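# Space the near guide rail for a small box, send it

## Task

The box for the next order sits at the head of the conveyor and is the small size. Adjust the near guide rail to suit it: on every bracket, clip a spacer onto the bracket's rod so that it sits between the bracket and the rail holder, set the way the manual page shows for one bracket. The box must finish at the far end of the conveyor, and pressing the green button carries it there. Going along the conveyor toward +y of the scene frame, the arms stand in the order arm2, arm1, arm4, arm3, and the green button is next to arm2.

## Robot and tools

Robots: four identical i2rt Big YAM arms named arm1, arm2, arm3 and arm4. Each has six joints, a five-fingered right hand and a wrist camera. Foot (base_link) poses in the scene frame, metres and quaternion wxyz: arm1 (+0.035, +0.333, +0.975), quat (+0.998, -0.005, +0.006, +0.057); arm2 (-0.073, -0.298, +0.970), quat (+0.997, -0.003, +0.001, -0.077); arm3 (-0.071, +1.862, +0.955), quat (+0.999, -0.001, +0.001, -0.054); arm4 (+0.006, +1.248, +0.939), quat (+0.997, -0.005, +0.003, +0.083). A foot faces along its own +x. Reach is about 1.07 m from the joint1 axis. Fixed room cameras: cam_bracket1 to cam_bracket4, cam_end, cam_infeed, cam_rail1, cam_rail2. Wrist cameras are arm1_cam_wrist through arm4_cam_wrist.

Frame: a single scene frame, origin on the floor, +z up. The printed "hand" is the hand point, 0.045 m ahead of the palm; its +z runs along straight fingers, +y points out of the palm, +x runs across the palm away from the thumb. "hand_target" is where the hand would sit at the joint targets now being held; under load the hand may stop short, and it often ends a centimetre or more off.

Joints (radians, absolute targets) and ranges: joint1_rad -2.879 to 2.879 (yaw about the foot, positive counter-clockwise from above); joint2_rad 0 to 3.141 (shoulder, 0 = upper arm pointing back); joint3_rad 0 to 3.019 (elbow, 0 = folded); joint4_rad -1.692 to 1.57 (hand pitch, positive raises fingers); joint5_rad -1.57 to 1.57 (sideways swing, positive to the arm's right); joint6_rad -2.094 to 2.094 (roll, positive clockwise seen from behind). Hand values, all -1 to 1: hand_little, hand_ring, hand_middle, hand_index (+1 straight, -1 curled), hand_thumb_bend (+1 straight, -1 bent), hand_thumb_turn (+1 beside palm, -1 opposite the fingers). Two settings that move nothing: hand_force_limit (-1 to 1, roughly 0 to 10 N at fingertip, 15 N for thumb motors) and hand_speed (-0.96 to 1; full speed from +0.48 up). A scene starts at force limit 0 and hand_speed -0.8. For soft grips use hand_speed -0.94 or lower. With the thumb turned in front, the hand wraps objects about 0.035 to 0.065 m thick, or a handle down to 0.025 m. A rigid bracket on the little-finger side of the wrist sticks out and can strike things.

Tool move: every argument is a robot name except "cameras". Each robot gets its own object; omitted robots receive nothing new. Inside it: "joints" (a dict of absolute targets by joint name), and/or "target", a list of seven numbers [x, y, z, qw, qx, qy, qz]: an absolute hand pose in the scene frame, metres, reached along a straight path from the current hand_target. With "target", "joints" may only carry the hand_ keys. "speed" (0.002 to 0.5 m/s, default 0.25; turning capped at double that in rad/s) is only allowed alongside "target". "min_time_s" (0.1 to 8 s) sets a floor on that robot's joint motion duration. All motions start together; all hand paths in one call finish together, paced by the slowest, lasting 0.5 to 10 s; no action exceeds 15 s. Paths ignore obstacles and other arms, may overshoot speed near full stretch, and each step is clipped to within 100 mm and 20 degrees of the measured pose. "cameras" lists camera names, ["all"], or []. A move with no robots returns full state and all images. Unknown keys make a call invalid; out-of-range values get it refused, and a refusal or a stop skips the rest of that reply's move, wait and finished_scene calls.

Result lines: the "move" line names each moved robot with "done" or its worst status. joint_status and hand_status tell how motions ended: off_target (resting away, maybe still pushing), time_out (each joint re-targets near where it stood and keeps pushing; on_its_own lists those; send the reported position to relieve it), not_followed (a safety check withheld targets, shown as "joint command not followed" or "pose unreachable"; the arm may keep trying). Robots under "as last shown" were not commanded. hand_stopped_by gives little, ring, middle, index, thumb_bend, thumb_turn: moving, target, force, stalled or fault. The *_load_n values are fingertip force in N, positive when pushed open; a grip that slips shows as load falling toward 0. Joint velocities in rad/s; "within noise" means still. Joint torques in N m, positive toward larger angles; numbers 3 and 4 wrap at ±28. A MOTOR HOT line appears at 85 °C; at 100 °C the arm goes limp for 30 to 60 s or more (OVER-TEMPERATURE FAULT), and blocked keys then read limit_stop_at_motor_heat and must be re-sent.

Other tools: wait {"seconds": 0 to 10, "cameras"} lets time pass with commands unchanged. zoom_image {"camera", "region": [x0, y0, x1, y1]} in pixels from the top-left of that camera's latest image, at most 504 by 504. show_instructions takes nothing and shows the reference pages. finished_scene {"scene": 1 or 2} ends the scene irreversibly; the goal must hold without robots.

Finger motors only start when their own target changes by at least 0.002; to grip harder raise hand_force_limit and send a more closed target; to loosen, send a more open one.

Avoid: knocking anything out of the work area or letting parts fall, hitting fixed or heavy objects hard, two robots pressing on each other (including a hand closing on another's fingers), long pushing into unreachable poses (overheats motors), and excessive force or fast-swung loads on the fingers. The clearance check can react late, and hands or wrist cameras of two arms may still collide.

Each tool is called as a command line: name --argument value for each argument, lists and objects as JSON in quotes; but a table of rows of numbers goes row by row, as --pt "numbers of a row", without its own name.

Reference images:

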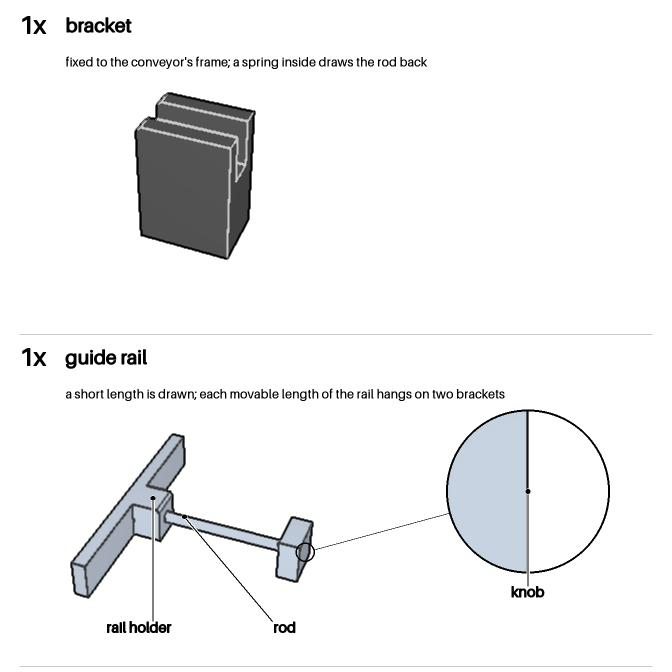

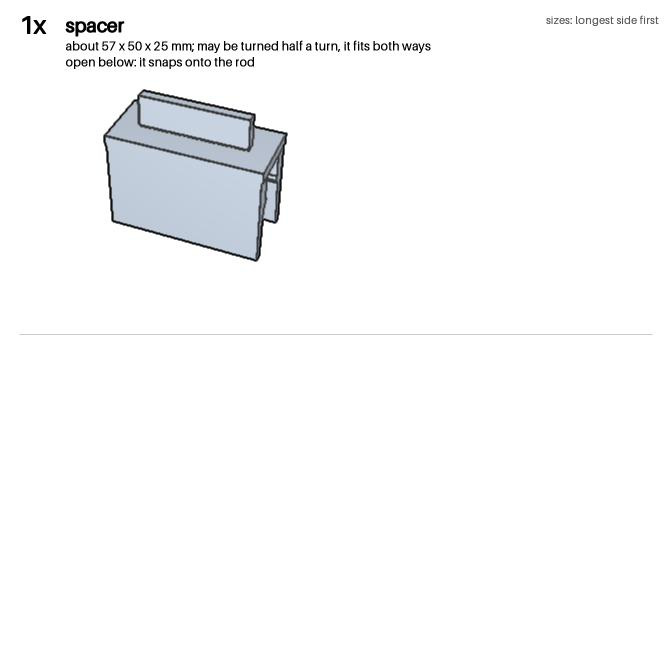

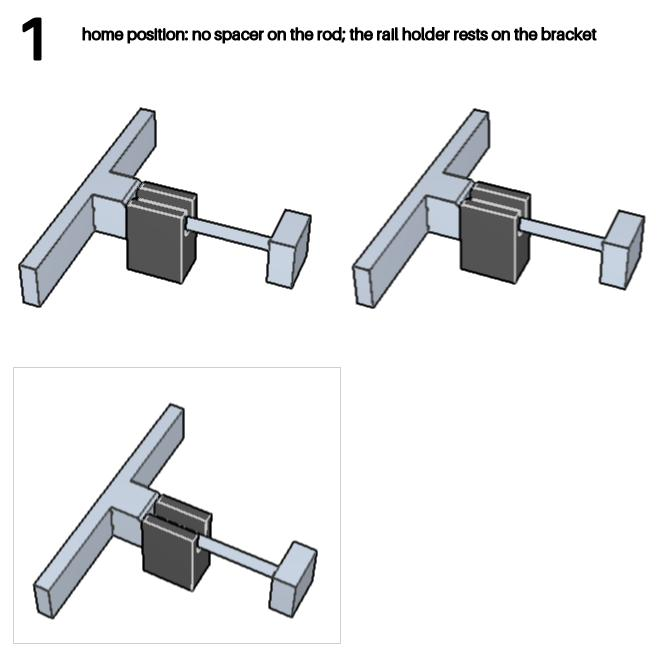

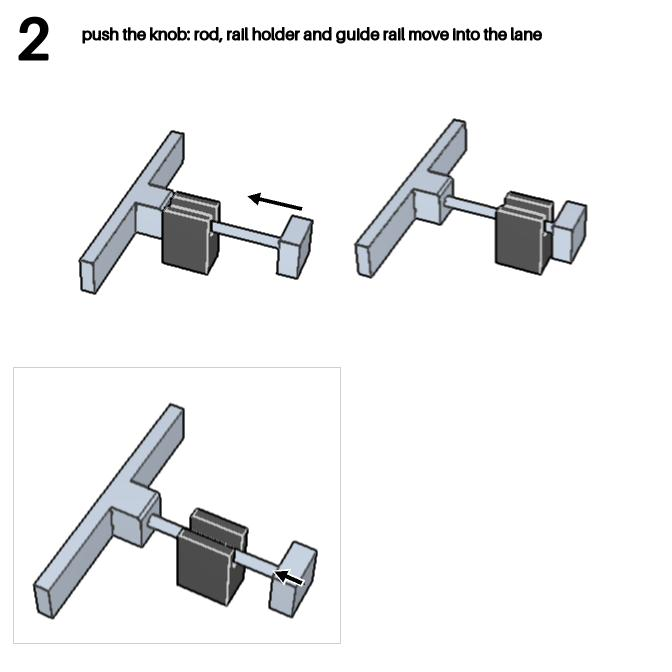

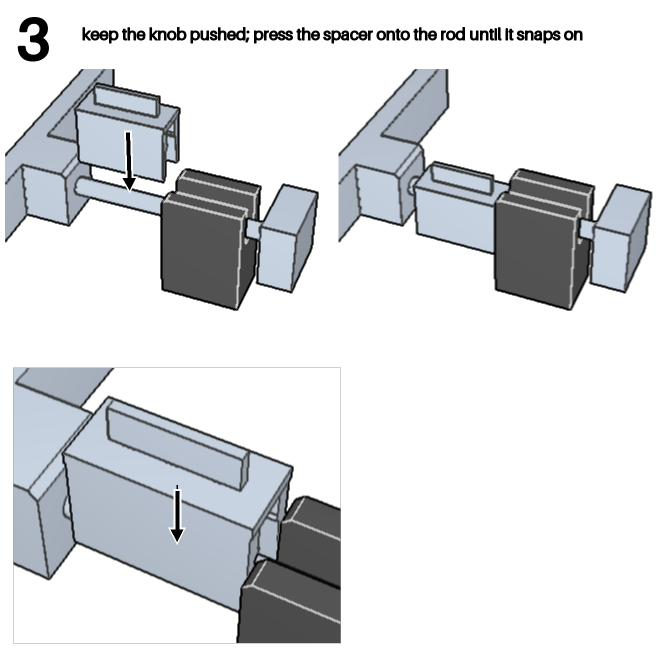

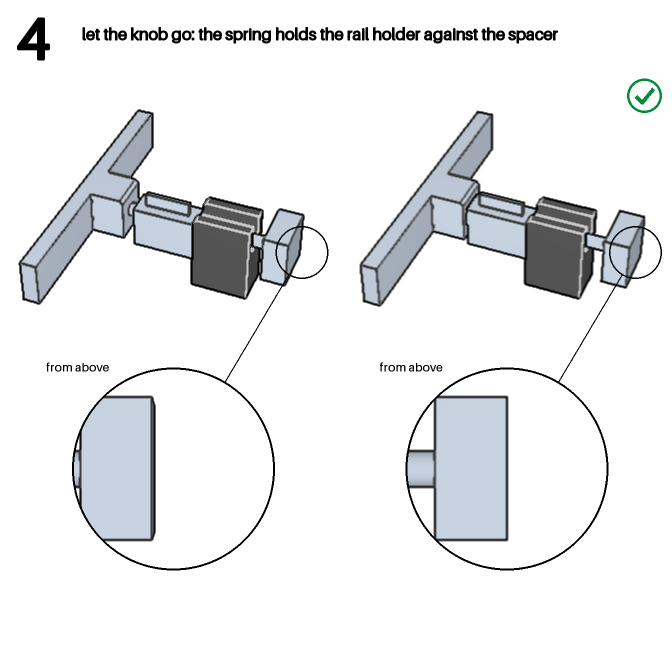

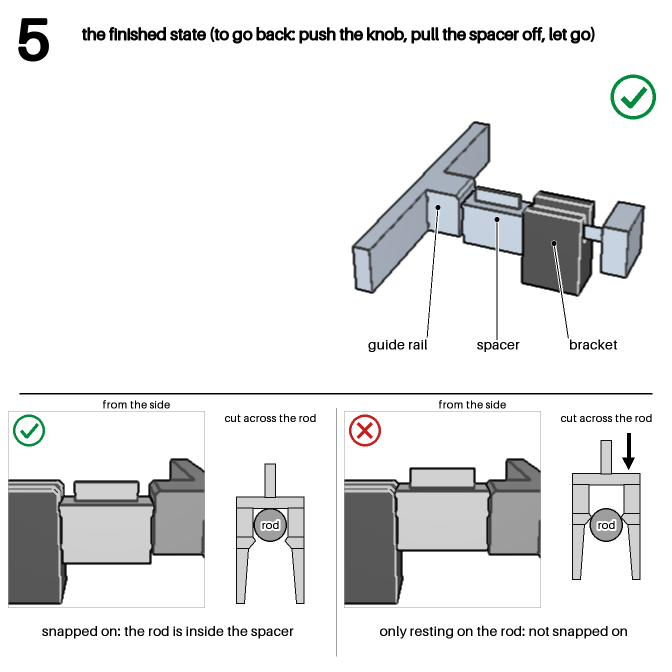

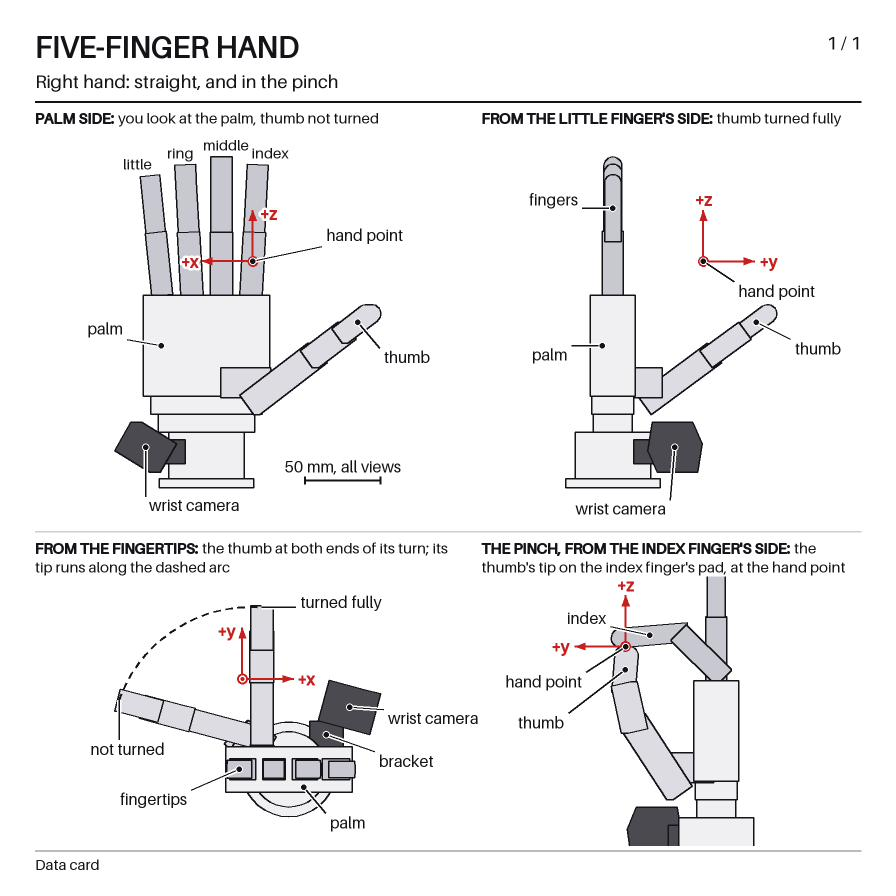

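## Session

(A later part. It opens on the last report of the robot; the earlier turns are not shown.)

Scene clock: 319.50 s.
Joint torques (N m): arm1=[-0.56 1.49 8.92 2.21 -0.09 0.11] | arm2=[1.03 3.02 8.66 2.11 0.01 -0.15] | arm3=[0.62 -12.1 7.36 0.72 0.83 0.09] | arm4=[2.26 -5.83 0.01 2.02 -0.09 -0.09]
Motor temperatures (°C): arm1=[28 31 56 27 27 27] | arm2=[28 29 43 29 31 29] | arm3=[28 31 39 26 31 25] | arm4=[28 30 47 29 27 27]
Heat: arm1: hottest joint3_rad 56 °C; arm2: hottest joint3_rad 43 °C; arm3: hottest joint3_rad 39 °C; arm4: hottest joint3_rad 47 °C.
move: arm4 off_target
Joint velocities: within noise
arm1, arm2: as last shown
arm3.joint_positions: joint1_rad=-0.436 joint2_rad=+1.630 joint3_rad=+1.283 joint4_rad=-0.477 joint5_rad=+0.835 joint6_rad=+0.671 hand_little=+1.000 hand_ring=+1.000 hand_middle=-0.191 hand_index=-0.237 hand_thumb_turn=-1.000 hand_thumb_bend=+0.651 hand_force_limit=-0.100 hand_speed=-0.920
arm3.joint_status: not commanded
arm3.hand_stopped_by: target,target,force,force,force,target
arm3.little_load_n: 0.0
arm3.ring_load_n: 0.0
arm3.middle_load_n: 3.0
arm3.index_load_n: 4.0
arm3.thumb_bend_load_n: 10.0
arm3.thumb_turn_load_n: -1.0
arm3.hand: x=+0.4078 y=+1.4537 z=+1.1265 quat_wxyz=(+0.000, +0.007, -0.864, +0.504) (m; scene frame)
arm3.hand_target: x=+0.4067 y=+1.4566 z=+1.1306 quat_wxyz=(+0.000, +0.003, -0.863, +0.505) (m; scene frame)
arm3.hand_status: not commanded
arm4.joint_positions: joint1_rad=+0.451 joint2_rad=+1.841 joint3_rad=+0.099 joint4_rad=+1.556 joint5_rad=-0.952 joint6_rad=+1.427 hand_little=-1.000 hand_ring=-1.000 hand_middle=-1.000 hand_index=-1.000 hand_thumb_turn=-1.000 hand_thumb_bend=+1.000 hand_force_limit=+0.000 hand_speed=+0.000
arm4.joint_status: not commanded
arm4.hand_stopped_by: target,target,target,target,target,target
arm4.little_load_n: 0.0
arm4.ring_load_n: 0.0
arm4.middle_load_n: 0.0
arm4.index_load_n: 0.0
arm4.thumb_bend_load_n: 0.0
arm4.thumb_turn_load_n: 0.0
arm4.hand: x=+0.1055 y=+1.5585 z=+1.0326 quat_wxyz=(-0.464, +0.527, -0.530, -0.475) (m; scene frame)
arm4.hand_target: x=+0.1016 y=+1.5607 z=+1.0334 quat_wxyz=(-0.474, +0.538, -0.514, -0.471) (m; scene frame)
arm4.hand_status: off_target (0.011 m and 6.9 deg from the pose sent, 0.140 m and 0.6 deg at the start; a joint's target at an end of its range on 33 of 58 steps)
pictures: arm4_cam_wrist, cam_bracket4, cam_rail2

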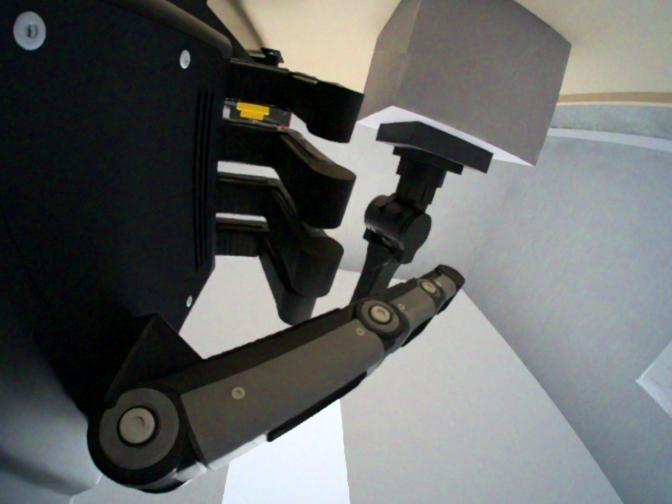

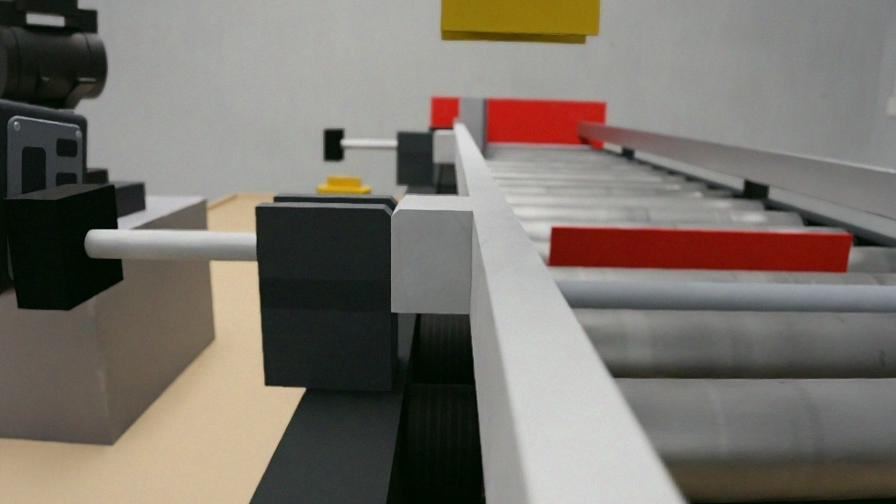

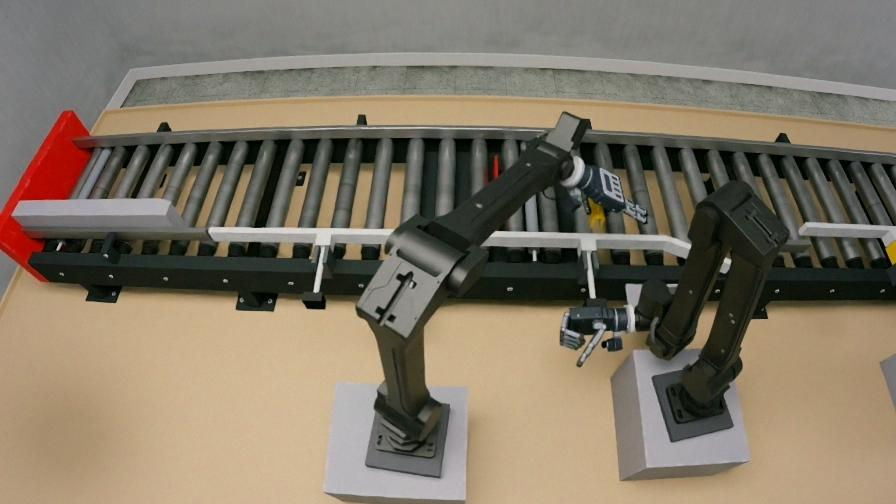

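move --arm4 '{"target":[0.20,1.560,1.03,0.5,-0.5,0.5,0.5],"speed":0.05}' --cameras '["cam_bracket3","cam_rail2","cam_bracket4"]'

Scene clock: 325.00 s.
Joint torques (N m): arm1=[-0.03 1.32 8.77 2.3 -0.1 0.13] | arm2=[0.91 3.08 8.65 2.13 0.01 -0.15] | arm3=[0.56 -12.16 7.38 0.7 0.83 0.09] | arm4=[-2.14 -6.3 5.45 1.24 0.6 0.42]
Motor temperatures (°C): arm1=[28 31 56 27 27 27] | arm2=[28 29 43 29 31 29] | arm3=[28 31 39 26 31 25] | arm4=[28 30 46 29 27 27]
Heat: arm1: hottest joint3_rad 56 °C; arm2: hottest joint3_rad 43 °C; arm3: hottest joint3_rad 39 °C; arm4: hottest joint3_rad 46 °C.
move: arm4 off_target
Joint velocities: within noise
arm1, arm2, arm3: as last shown
arm3.thumb_turn_load_n: -1.5
arm4.joint_positions: joint1_rad=+0.317 joint2_rad=+1.938 joint3_rad=+0.252 joint4_rad=+1.570 joint5_rad=-1.181 joint6_rad=+1.469 hand_little=-1.000 hand_ring=-1.000 hand_middle=-1.000 hand_index=-1.000 hand_thumb_turn=-1.000 hand_thumb_bend=+1.000 hand_force_limit=+0.000 hand_speed=+0.000
arm4.joint_status: not commanded
arm4.hand_stopped_by: target,target,target,target,target,target
arm4.little_load_n: 0.0
arm4.ring_load_n: 0.0
arm4.middle_load_n: 0.0
arm4.index_load_n: 0.0
arm4.thumb_bend_load_n: 0.0
arm4.thumb_turn_load_n: 0.0
arm4.hand: x=+0.1505 y=+1.5543 z=+1.0290 quat_wxyz=(-0.459, +0.535, -0.491, -0.512) (m; scene frame)
arm4.hand_target: x=+0.1886 y=+1.5571 z=+1.0303 quat_wxyz=(-0.481, +0.514, -0.504, -0.500) (m; scene frame)
arm4.hand_status: off_target (0.050 m and 6.4 deg from the pose sent, 0.095 m and 6.9 deg at the start; a joint's target at an end of its range on 70 of 74 steps)
pictures: cam_bracket3, cam_bracket4, cam_rail2

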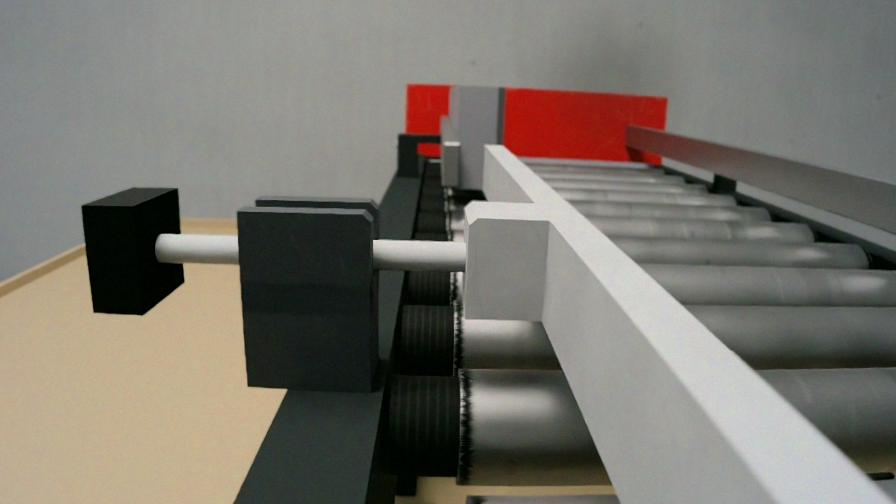

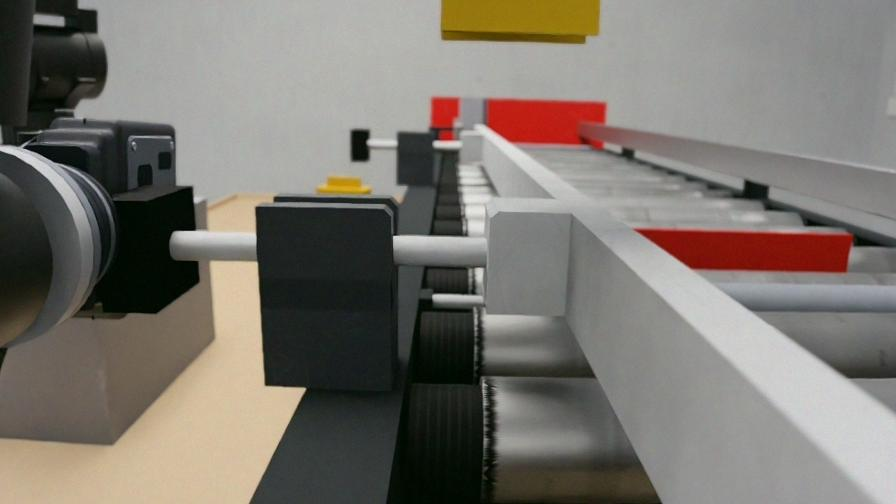

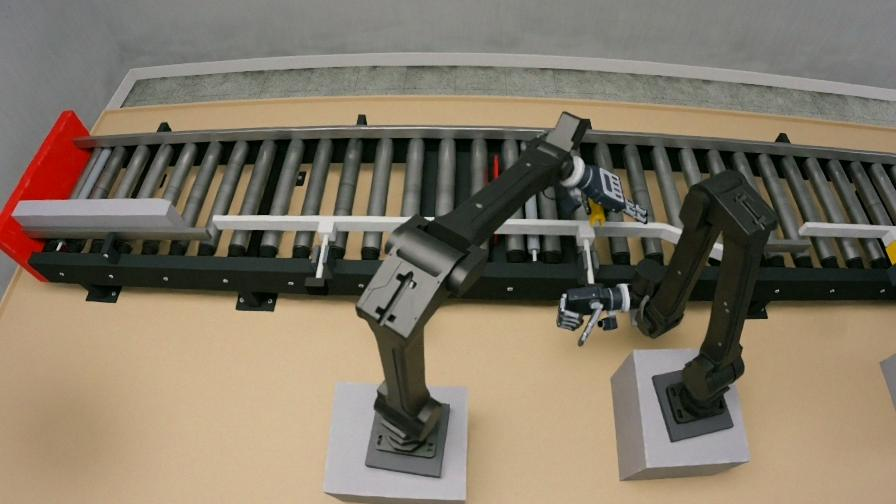

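move --arm4 '{"target":[0.235,1.560,1.03,0.5,-0.5,0.5,0.5],"speed":0.05}' --cameras '["cam_bracket3","cam_rail2","cam_bracket4"]'

Scene clock: 328.63 s.
Joint torques (N m): arm1=[-0.67 2.02 8.98 2.22 -0.07 0.11] | arm2=[0.97 3.02 8.66 2.11 0.01 -0.15] | arm3=[0.62 -12.16 7.38 0.72 0.83 0.09] | arm4=[-3.49 -6.42 9.02 0.76 1.13 0.58]
Motor temperatures (°C): arm1=[28 31 56 27 27 27] | arm2=[28 29 43 29 31 29] | arm3=[28 31 39 26 31 25] | arm4=[28 30 45 29 27 27]
Heat: arm1: hottest joint3_rad 56 °C; arm2: hottest joint3_rad 43 °C; arm3: hottest joint3_rad 39 °C; arm4: hottest joint3_rad 45 °C.
move: arm4 off_target
Joint velocities: within noise
arm1, arm2, arm3: as last shown
arm3.thumb_turn_load_n: -1.0
arm4.joint_positions: joint1_rad=+0.279 joint2_rad=+1.963 joint3_rad=+0.311 joint4_rad=+1.582 joint5_rad=-1.224 joint6_rad=+1.502 hand_little=-1.000 hand_ring=-1.000 hand_middle=-1.000 hand_index=-1.000 hand_thumb_turn=-1.000 hand_thumb_bend=+1.000 hand_force_limit=+0.000 hand_speed=+0.000
arm4.joint_status: not commanded
arm4.hand_stopped_by: target,target,target,target,target,target
arm4.little_load_n: 0.0
arm4.ring_load_n: 0.0
arm4.middle_load_n: 0.0
arm4.index_load_n: 0.0
arm4.thumb_bend_load_n: 0.0
arm4.thumb_turn_load_n: -0.5
arm4.hand: x=+0.1731 y=+1.5541 z=+1.0295 quat_wxyz=(-0.465, +0.532, -0.483, -0.516) (m; scene frame)
arm4.hand_target: x=+0.2311 y=+1.5569 z=+1.0319 quat_wxyz=(-0.497, +0.505, -0.501, -0.497) (m; scene frame)
arm4.hand_status: off_target (0.062 m and 6.0 deg from the pose sent, 0.085 m and 6.4 deg at the start; a joint's target at an end of its range on 36 of 43 steps)
pictures: cam_bracket3, cam_bracket4, cam_rail2

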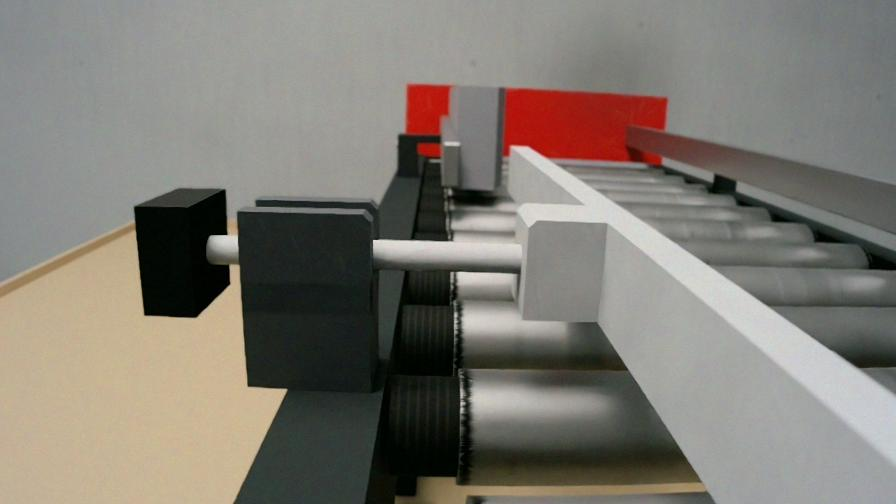

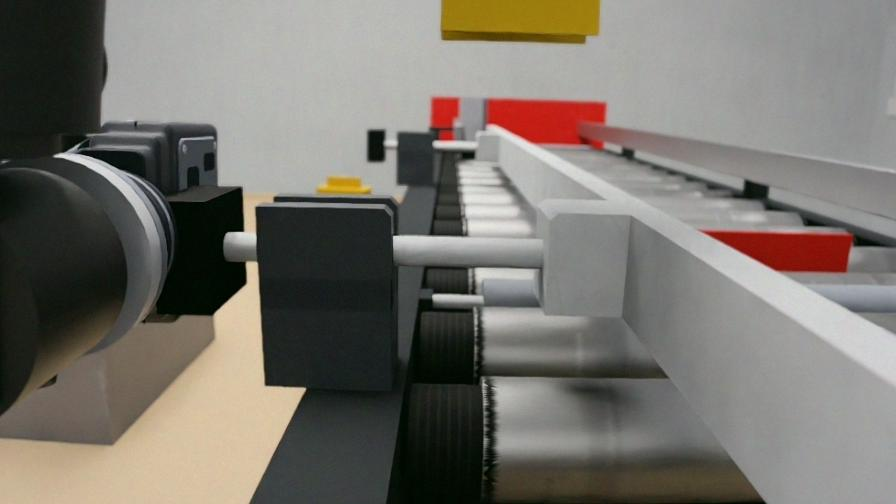

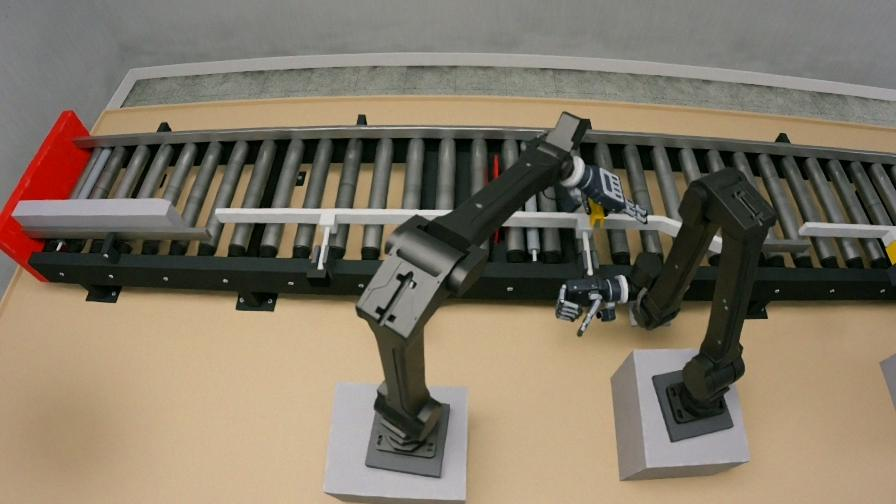

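move --arm4 '{"target":[0.25,1.560,1.03,0.5,-0.5,0.5,0.5],"speed":0.05}' --cameras '["cam_bracket3","cam_bracket4"]'

zoom_image --camera "cam_bracket4" --region '[350, 180, 610, 340]'

zoom_image --camera "cam_bracket3" --region '[350, 180, 610, 340]'

Scene clock: 332.00 s.
Joint torques (N m): arm1=[-0.44 2.26 8.83 2.28 -0.09 0.12] | arm2=[0.97 3.08 8.65 2.11 0.01 -0.15] | arm3=[0.62 -12.1 7.38 0.72 0.83 0.08] | arm4=[-4.25 -6.36 10.55 0.66 1.29 0.66]
Motor temperatures (°C): arm1=[28 31 56 27 27 27] | arm2=[28 29 43 29 31 29] | arm3=[28 31 39 26 31 25] | arm4=[29 30 45 29 27 28]
Heat: arm1: hottest joint3_rad 56 °C; arm2: hottest joint3_rad 43 °C; arm3: hottest joint3_rad 39 °C; arm4: hottest joint3_rad 45 °C.
move: arm4 off_target
Joint velocities: within noise
arm1, arm2, arm3: as last shown
arm1.index_load_n: 0.5
arm2.little_load_n: -0.5
arm3.ring_load_n: 0.5
arm3.middle_load_n: 2.5
arm4.joint_positions: joint1_rad=+0.268 joint2_rad=+1.970 joint3_rad=+0.326 joint4_rad=+1.584 joint5_rad=-1.245 joint6_rad=+1.515 hand_little=-1.000 hand_ring=-1.000 hand_middle=-1.000 hand_index=-1.000 hand_thumb_turn=-1.000 hand_thumb_bend=+1.000 hand_force_limit=+0.000 hand_speed=+0.000
arm4.joint_status: not commanded
arm4.hand_stopped_by: target,target,target,target,target,target
arm4.little_load_n: 0.0
arm4.ring_load_n: 0.0
arm4.middle_load_n: 0.0
arm4.index_load_n: 0.0
arm4.thumb_bend_load_n: 0.0
arm4.thumb_turn_load_n: -0.5
arm4.hand: x=+0.1775 y=+1.5528 z=+1.0295 quat_wxyz=(-0.463, +0.533, -0.481, -0.521) (m; scene frame)
arm4.hand_target: x=+0.2448 y=+1.5549 z=+1.0325 quat_wxyz=(-0.500, +0.502, -0.501, -0.498) (m; scene frame)
arm4.hand_status: off_target (0.073 m and 6.5 deg from the pose sent, 0.077 m and 6.0 deg at the start)
pictures: cam_bracket3, cam_bracket4

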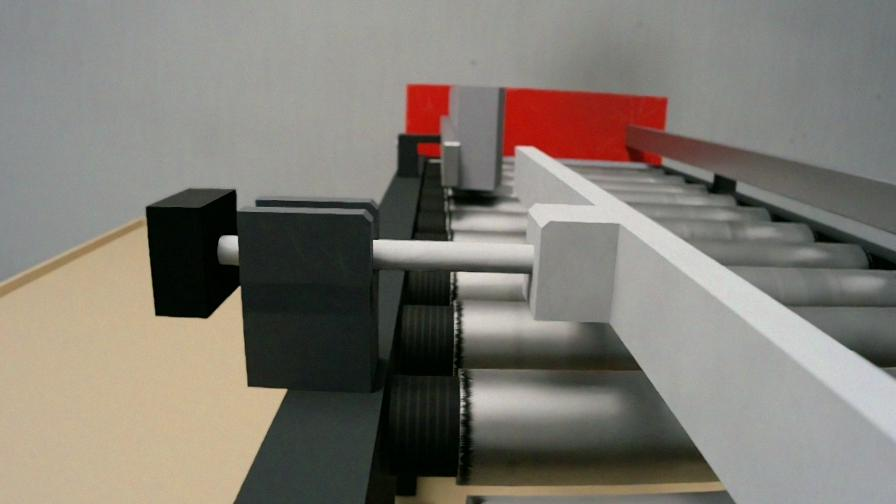

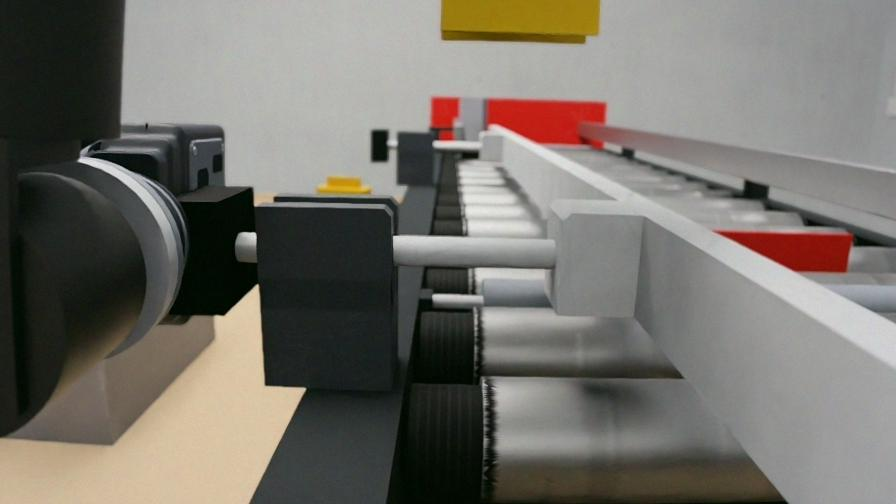

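Scaled by 1.938.

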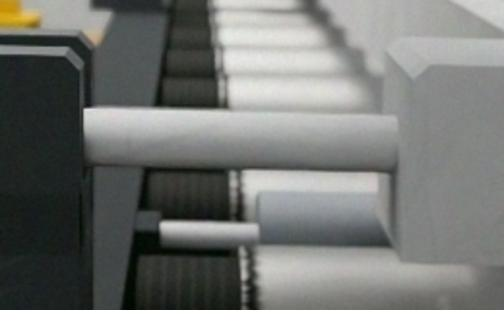

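Scaled by 1.938.

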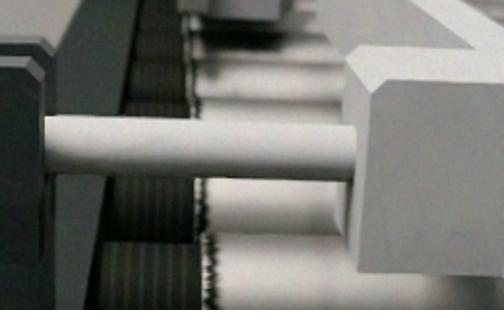

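move --arm3 '{"target":[0.392,1.447,1.075,0,0,0.864,-0.503],"speed":0.08}' --cameras '["arm3_cam_wrist","cam_rail2","cam_bracket4"]'

zoom_image --camera "cam_bracket4" --region '[360, 100, 620, 280]'

zoom_image --camera "cam_rail2" --region '[550, 180, 640, 310]'

zoom_image --camera "arm3_cam_wrist" --region '[280, 60, 520, 300]'

Scene clock: 343.40 s.
Joint torques (N m): arm1=[-0.56 2.14 8.79 2.39 -0.1 0.13] | arm2=[0.97 3.02 8.66 2.11 0.01 -0.14] | arm3=[0.21 -11.05 7.19 1.21 0.5 -0.04] | arm4=[-4.07 -6.36 10.55 0.61 1.3 0.64]
Motor temperatures (°C): arm1=[28 31 56 27 27 27] | arm2=[28 29 43 29 31 29] | arm3=[28 31 39 26 31 25] | arm4=[29 30 46 29 29 28]
Heat: arm1: hottest joint3_rad 56 °C; arm2: hottest joint3_rad 43 °C; arm3: hottest joint3_rad 39 °C; arm4: hottest joint3_rad 46 °C.
move: arm3 not_followed
Joint velocities: within noise
arm1, arm2: as last shown
arm1.index_load_n: 0.0
arm2.little_load_n: 0.0
arm3.joint_positions: joint1_rad=-0.436 joint2_rad=+1.630 joint3_rad=+1.217 joint4_rad=-0.414 joint5_rad=+0.835 joint6_rad=+0.671 hand_little=+1.000 hand_ring=+1.000 hand_middle=-0.191 hand_index=-0.237 hand_thumb_turn=-1.000 hand_thumb_bend=+0.651 hand_force_limit=-0.100 hand_speed=-0.920
arm3.joint_status: not commanded
arm3.hand_stopped_by: target,target,force,force,force,target
arm3.little_load_n: 0.0
arm3.ring_load_n: 0.0
arm3.middle_load_n: 3.0
arm3.index_load_n: 4.0
arm3.thumb_bend_load_n: 10.0
arm3.thumb_turn_load_n: -1.0
arm3.on_its_own: joint4_rad is held at -0.415, not at its first target -0.490
arm3.hand: x=+0.3992 y=+1.4588 z=+1.1026 quat_wxyz=(+0.002, +0.007, -0.864, +0.504) (m; scene frame)
arm3.hand_target: x=+0.3992 y=+1.4588 z=+1.1026 quat_wxyz=(+0.002, +0.007, -0.864, +0.504) (m; scene frame)
arm3.hand_status: not_followed (0.031 m and 0.8 deg from the pose sent, 0.054 m and 0.8 deg at the start)
arm4.joint_positions: joint1_rad=+0.268 joint2_rad=+1.970 joint3_rad=+0.326 joint4_rad=+1.584 joint5_rad=-1.245 joint6_rad=+1.515 hand_little=-1.000 hand_ring=-1.000 hand_middle=-1.000 hand_index=-1.000 hand_thumb_turn=-1.000 hand_thumb_bend=+1.000 hand_force_limit=+0.000 hand_speed=+0.000
arm4.joint_status: not commanded
arm4.hand_stopped_by: target,target,target,target,target,target
arm4.little_load_n: 0.0
arm4.ring_load_n: 0.0
arm4.middle_load_n: 0.0
arm4.index_load_n: 0.0
arm4.thumb_bend_load_n: 0.0
arm4.thumb_turn_load_n: -0.5
arm4.hand: x=+0.1775 y=+1.5528 z=+1.0295 quat_wxyz=(-0.463, +0.533, -0.481, -0.521) (m; scene frame)
arm4.hand_target: x=+0.2448 y=+1.5549 z=+1.0325 quat_wxyz=(-0.500, +0.502, -0.501, -0.498) (m; scene frame)
arm4.hand_status: not commanded
pictures: arm3_cam_wrist, cam_bracket4, cam_rail2
pose unreachable (arm3 arm): on one or more control steps of this call this arm could not follow its commanded pose, so it was not sent that pose on those steps. On the call's last step it was still not sent that pose. It may still have moved: this result reports where it is.
cause: moving toward the commanded pose would bring a part of the arm too close to another arm (this arm's hand and a part of the arm4 arm, along the way the arms are being sent, or toward where that arm still pushes).

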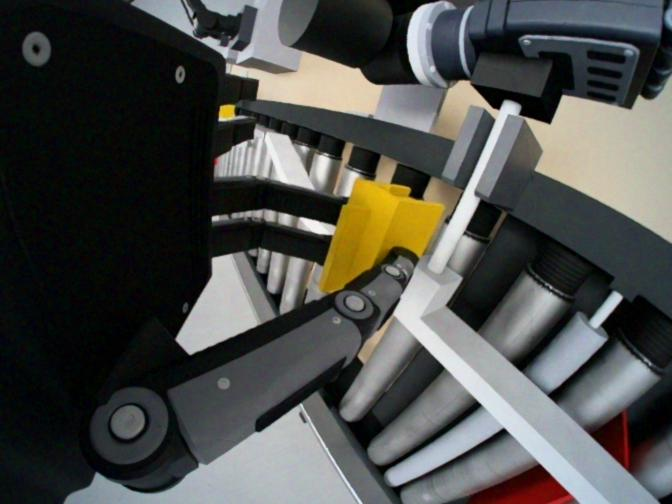

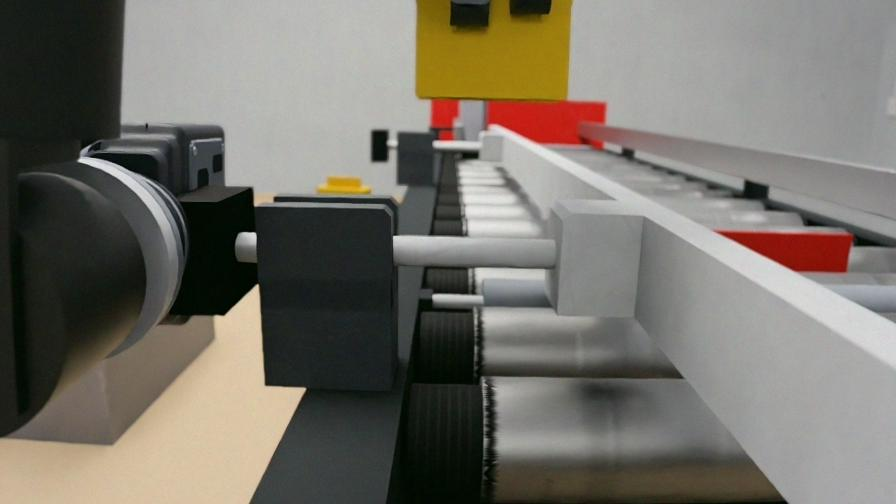

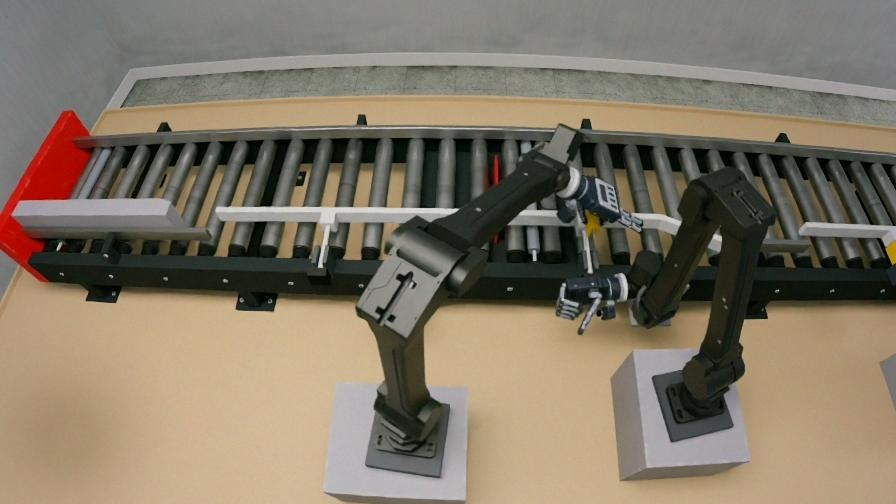

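Scaled by 1.938.

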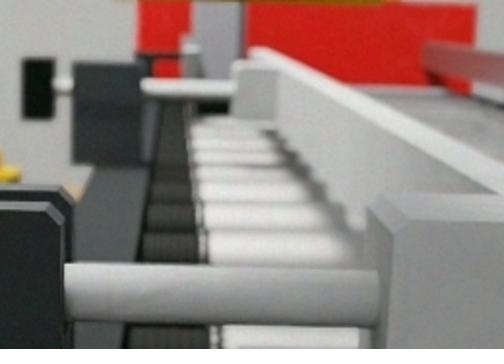

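Scaled by 3.877.

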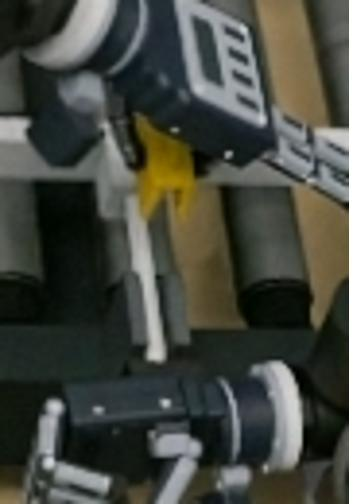

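Scaled by 2.100 from the camera's 672x504 image, which has a finer 960x720 frame.

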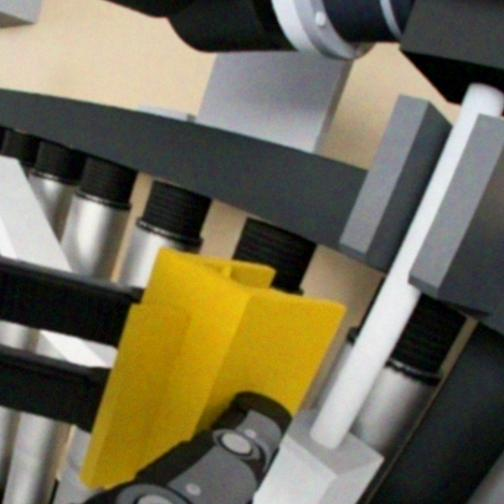

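move --arm4 '{"target":[0.11,1.56,1.03,0.5,-0.5,0.5,0.5],"speed":0.08}'

move --arm4 '{"target":[0.10,1.52,1.03,0.5,-0.5,0.5,0.5],"speed":0.1}'

move --arm4 '{"target":[0.235,1.52,1.03,0.5,-0.5,0.5,0.5],"speed":0.06}' --cameras '["cam_rail2","cam_bracket4"]'

Scene clock: 355.33 s.
Joint torques (N m): arm1=[-0.62 1.67 9.01 2.36 -0.08 0.11] | arm2=[0.97 3.08 8.66 2.13 0.02 -0.15] | arm3=[0.21 -11.28 7.23 1.25 0.5 -0.04] | arm4=[2.14 -8.12 -0.84 0.85 0.13 -0.12]
Motor temperatures (°C): arm1=[28 31 56 27 27 27] | arm2=[28 29 43 29 31 29] | arm3=[28 31 40 26 31 25] | arm4=[29 30 46 29 29 28]
Heat: arm1: hottest joint3_rad 56 °C; arm2: hottest joint3_rad 43 °C; arm3: hottest joint3_rad 40 °C; arm4: hottest joint3_rad 46 °C.
move: arm4 off_target
Joint velocities: within noise
arm1.joint_positions: joint1_rad=+0.136 joint2_rad=+0.617 joint3_rad=+1.332 joint4_rad=-1.203 joint5_rad=-0.121 joint6_rad=-1.300 hand_little=+1.000 hand_ring=+1.000 hand_middle=+1.000 hand_index=+1.000 hand_thumb_turn=+1.000 hand_thumb_bend=+1.000 hand_force_limit=+0.000 hand_speed=-0.800
arm1.joint_status: not commanded
arm1.hand_stopped_by: target,target,target,target,target,target
arm1.little_load_n: -0.5
arm1.ring_load_n: 0.0
arm1.middle_load_n: 0.0
arm1.index_load_n: 0.0
arm1.thumb_bend_load_n: 0.0
arm1.thumb_turn_load_n: 0.0
arm1.hand: x=+0.2992 y=+0.3763 z=+1.4587 quat_wxyz=(-0.178, +0.860, +0.023, +0.478) (m; scene frame)
arm1.hand_target: x=+0.2980 y=+0.3761 z=+1.4709 quat_wxyz=(-0.180, +0.853, +0.024, +0.489) (m; scene frame)
arm1.hand_status: not commanded
arm2.joint_positions: joint1_rad=-0.027 joint2_rad=+0.640 joint3_rad=+1.404 joint4_rad=-1.216 joint5_rad=-0.086 joint6_rad=-1.008 hand_little=+1.000 hand_ring=+1.000 hand_middle=+1.000 hand_index=+1.000 hand_thumb_turn=+1.000 hand_thumb_bend=+1.000 hand_force_limit=+0.000 hand_speed=-0.800
arm2.joint_status: not commanded
arm2.hand_stopped_by: target,target,target,target,target,target
arm2.little_load_n: 0.0
arm2.ring_load_n: 0.0
arm2.middle_load_n: 0.0
arm2.index_load_n: 0.0
arm2.thumb_bend_load_n: 0.0
arm2.thumb_turn_load_n: 0.0
arm2.hand: x=+0.1735 y=-0.3588 z=+1.4749 quat_wxyz=(-0.134, +0.798, -0.285, +0.513) (m; scene frame)
arm2.hand_target: x=+0.1724 y=-0.3585 z=+1.4879 quat_wxyz=(-0.136, +0.791, -0.282, +0.525) (m; scene frame)
arm2.hand_status: not commanded
arm3: as last shown
arm3.index_load_n: 4.5
arm3.on_its_own: joint4_rad is held at -0.415, not at its first target -0.490
arm4.joint_positions: joint1_rad=+0.418 joint2_rad=+1.890 joint3_rad=+0.144 joint4_rad=+1.584 joint5_rad=-0.989 joint6_rad=+1.435 hand_little=-1.000 hand_ring=-1.000 hand_middle=-1.000 hand_index=-1.000 hand_thumb_turn=-1.000 hand_thumb_bend=+1.000 hand_force_limit=+0.000 hand_speed=+0.000
arm4.joint_status: not commanded
arm4.hand_stopped_by: target,target,target,target,target,target
arm4.little_load_n: 0.0
arm4.ring_load_n: 0.0
arm4.middle_load_n: 0.0
arm4.index_load_n: 0.0
arm4.thumb_bend_load_n: 0.0
arm4.thumb_turn_load_n: 0.0
arm4.hand: x=+0.1211 y=+1.5613 z=+1.0290 quat_wxyz=(-0.470, +0.526, -0.523, -0.478) (m; scene frame)
arm4.hand_target: x=+0.1164 y=+1.5625 z=+1.0305 quat_wxyz=(-0.476, +0.534, -0.514, -0.474) (m; scene frame)
arm4.hand_status: off_target (0.011 m and 5.8 deg from the pose sent, 0.068 m and 6.5 deg at the start; a joint's target at an end of its range on 65 of 66 steps)
pictures: none

Scene clock: 356.50 s.
Joint torques (N m): arm1=[-0.62 1.73 8.94 2.29 -0.09 0.11] | arm2=[0.97 3.08 8.66 2.11 0.02 -0.15] | arm3=[0.21 -11.28 7.21 1.24 0.5 -0.04] | arm4=[0.15 -6.89 -1.84 0.75 -0.42 -0.1]
Motor temperatures (°C): arm1=[28 31 56 27 27 27] | arm2=[28 29 43 29 31 29] | arm3=[28 31 40 26 31 25] | arm4=[29 30 46 29 29 28]
Heat: arm1: hottest joint3_rad 56 °C; arm2: hottest joint3_rad 43 °C; arm3: hottest joint3_rad 40 °C; arm4: hottest joint3_rad 46 °C.
move: arm4 off_target
Joint velocities: within noise
arm1, arm2, arm3: as last shown
arm1.little_load_n: 0.0
arm3.index_load_n: 4.0
arm3.on_its_own: joint4_rad is held at -0.415, not at its first target -0.490
arm4.joint_positions: joint1_rad=+0.282 joint2_rad=+1.883 joint3_rad=+0.064 joint4_rad=+1.584 joint5_rad=-1.144 joint6_rad=+1.358 hand_little=-1.000 hand_ring=-1.000 hand_middle=-1.000 hand_index=-1.000 hand_thumb_turn=-1.000 hand_thumb_bend=+1.000 hand_force_limit=+0.000 hand_speed=+0.000
arm4.joint_status: not commanded
arm4.hand_stopped_by: target,target,target,target,target,target
arm4.little_load_n: 0.0
arm4.ring_load_n: 0.0
arm4.middle_load_n: 0.0
arm4.index_load_n: 0.0
arm4.thumb_bend_load_n: 0.0
arm4.thumb_turn_load_n: 0.0
arm4.hand: x=+0.1034 y=+1.5215 z=+1.0301 quat_wxyz=(-0.463, +0.533, -0.520, -0.482) (m; scene frame)
arm4.hand_target: x=+0.1034 y=+1.5188 z=+1.0307 quat_wxyz=(-0.470, +0.536, -0.516, -0.476) (m; scene frame)
arm4.hand_status: off_target (0.004 m and 6.5 deg from the pose sent, 0.046 m and 5.8 deg at the start; a joint's target at an end of its range on 35 of 35 steps)
pictures: none

Scene clock: 359.23 s.
Joint torques (N m): arm1=[-0.38 2.08 9.03 2.36 -0.1 0.09] | arm2=[0.97 3.08 8.65 2.14 0.01 -0.15] | arm3=[0.21 -11.28 7.23 1.24 0.5 -0.04] | arm4=[-2.55 -5.83 8.4 0.72 1.39 0.57]
Motor temperatures (°C): arm1=[28 31 56 27 27 27] | arm2=[28 29 43 29 31 29] | arm3=[28 31 41 26 31 25] | arm4=[29 30 46 29 29 28]
Heat: arm1: hottest joint3_rad 56 °C; arm2: hottest joint3_rad 43 °C; arm3: hottest joint3_rad 41 °C; arm4: hottest joint3_rad 46 °C.
move: arm4 off_target
Joint velocities: within noise
arm1, arm2, arm3: as last shown
arm2.thumb_turn_load_n: -0.5
arm3.middle_load_n: 2.5
arm3.on_its_own: joint4_rad is held at -0.415, not at its first target -0.490
arm4.joint_positions: joint1_rad=+0.144 joint2_rad=+1.950 joint3_rad=+0.265 joint4_rad=+1.581 joint5_rad=-1.373 joint6_rad=+1.486 hand_little=-1.000 hand_ring=-1.000 hand_middle=-1.000 hand_index=-1.000 hand_thumb_turn=-1.000 hand_thumb_bend=+1.000 hand_force_limit=+0.000 hand_speed=+0.000
arm4.joint_status: not commanded
arm4.hand_stopped_by: target,target,target,target,target,target
arm4.little_load_n: 0.0
arm4.ring_load_n: 0.0
arm4.middle_load_n: 0.0
arm4.index_load_n: 0.0
arm4.thumb_bend_load_n: 0.0
arm4.thumb_turn_load_n: -0.5
arm4.hand: x=+0.1684 y=+1.5136 z=+1.0330 quat_wxyz=(-0.457, +0.530, -0.484, -0.525) (m; scene frame)
arm4.hand_target: x=+0.2223 y=+1.5159 z=+1.0322 quat_wxyz=(-0.486, +0.508, -0.502, -0.504) (m; scene frame)
arm4.hand_status: off_target (0.067 m and 6.9 deg from the pose sent, 0.132 m and 6.5 deg at the start; a joint's target at an end of its range on 35 of 82 steps)
pictures: cam_bracket4, cam_rail2

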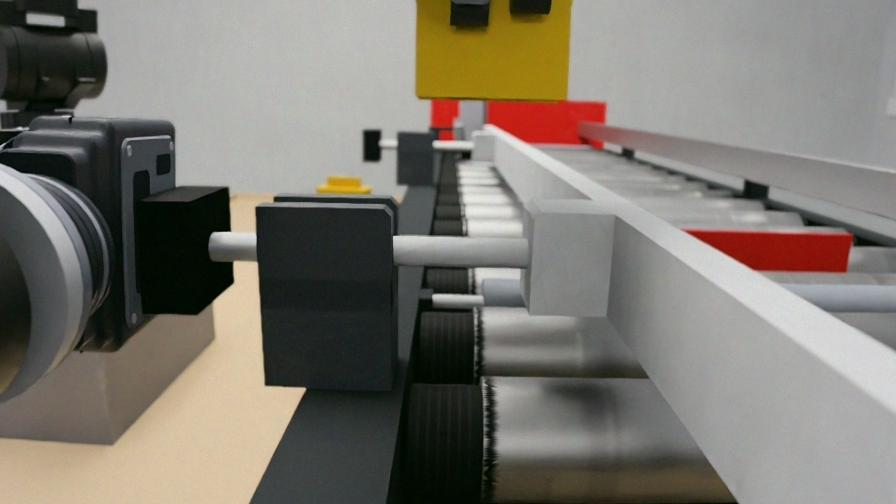

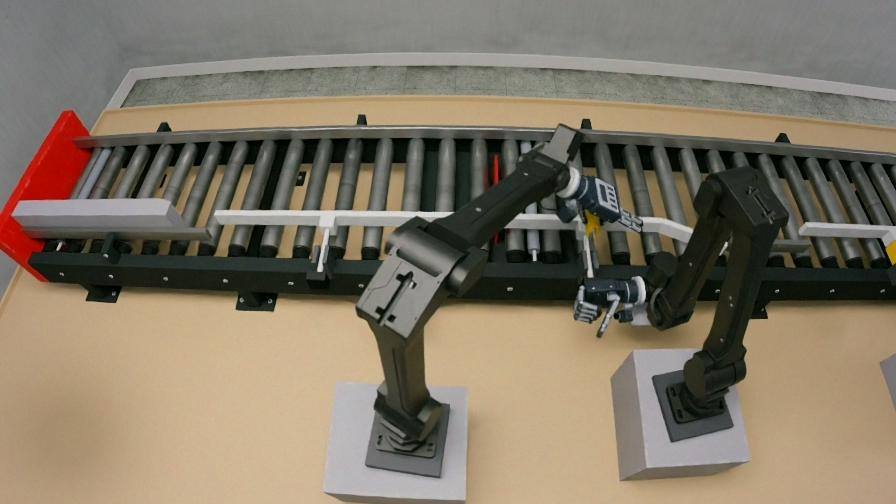

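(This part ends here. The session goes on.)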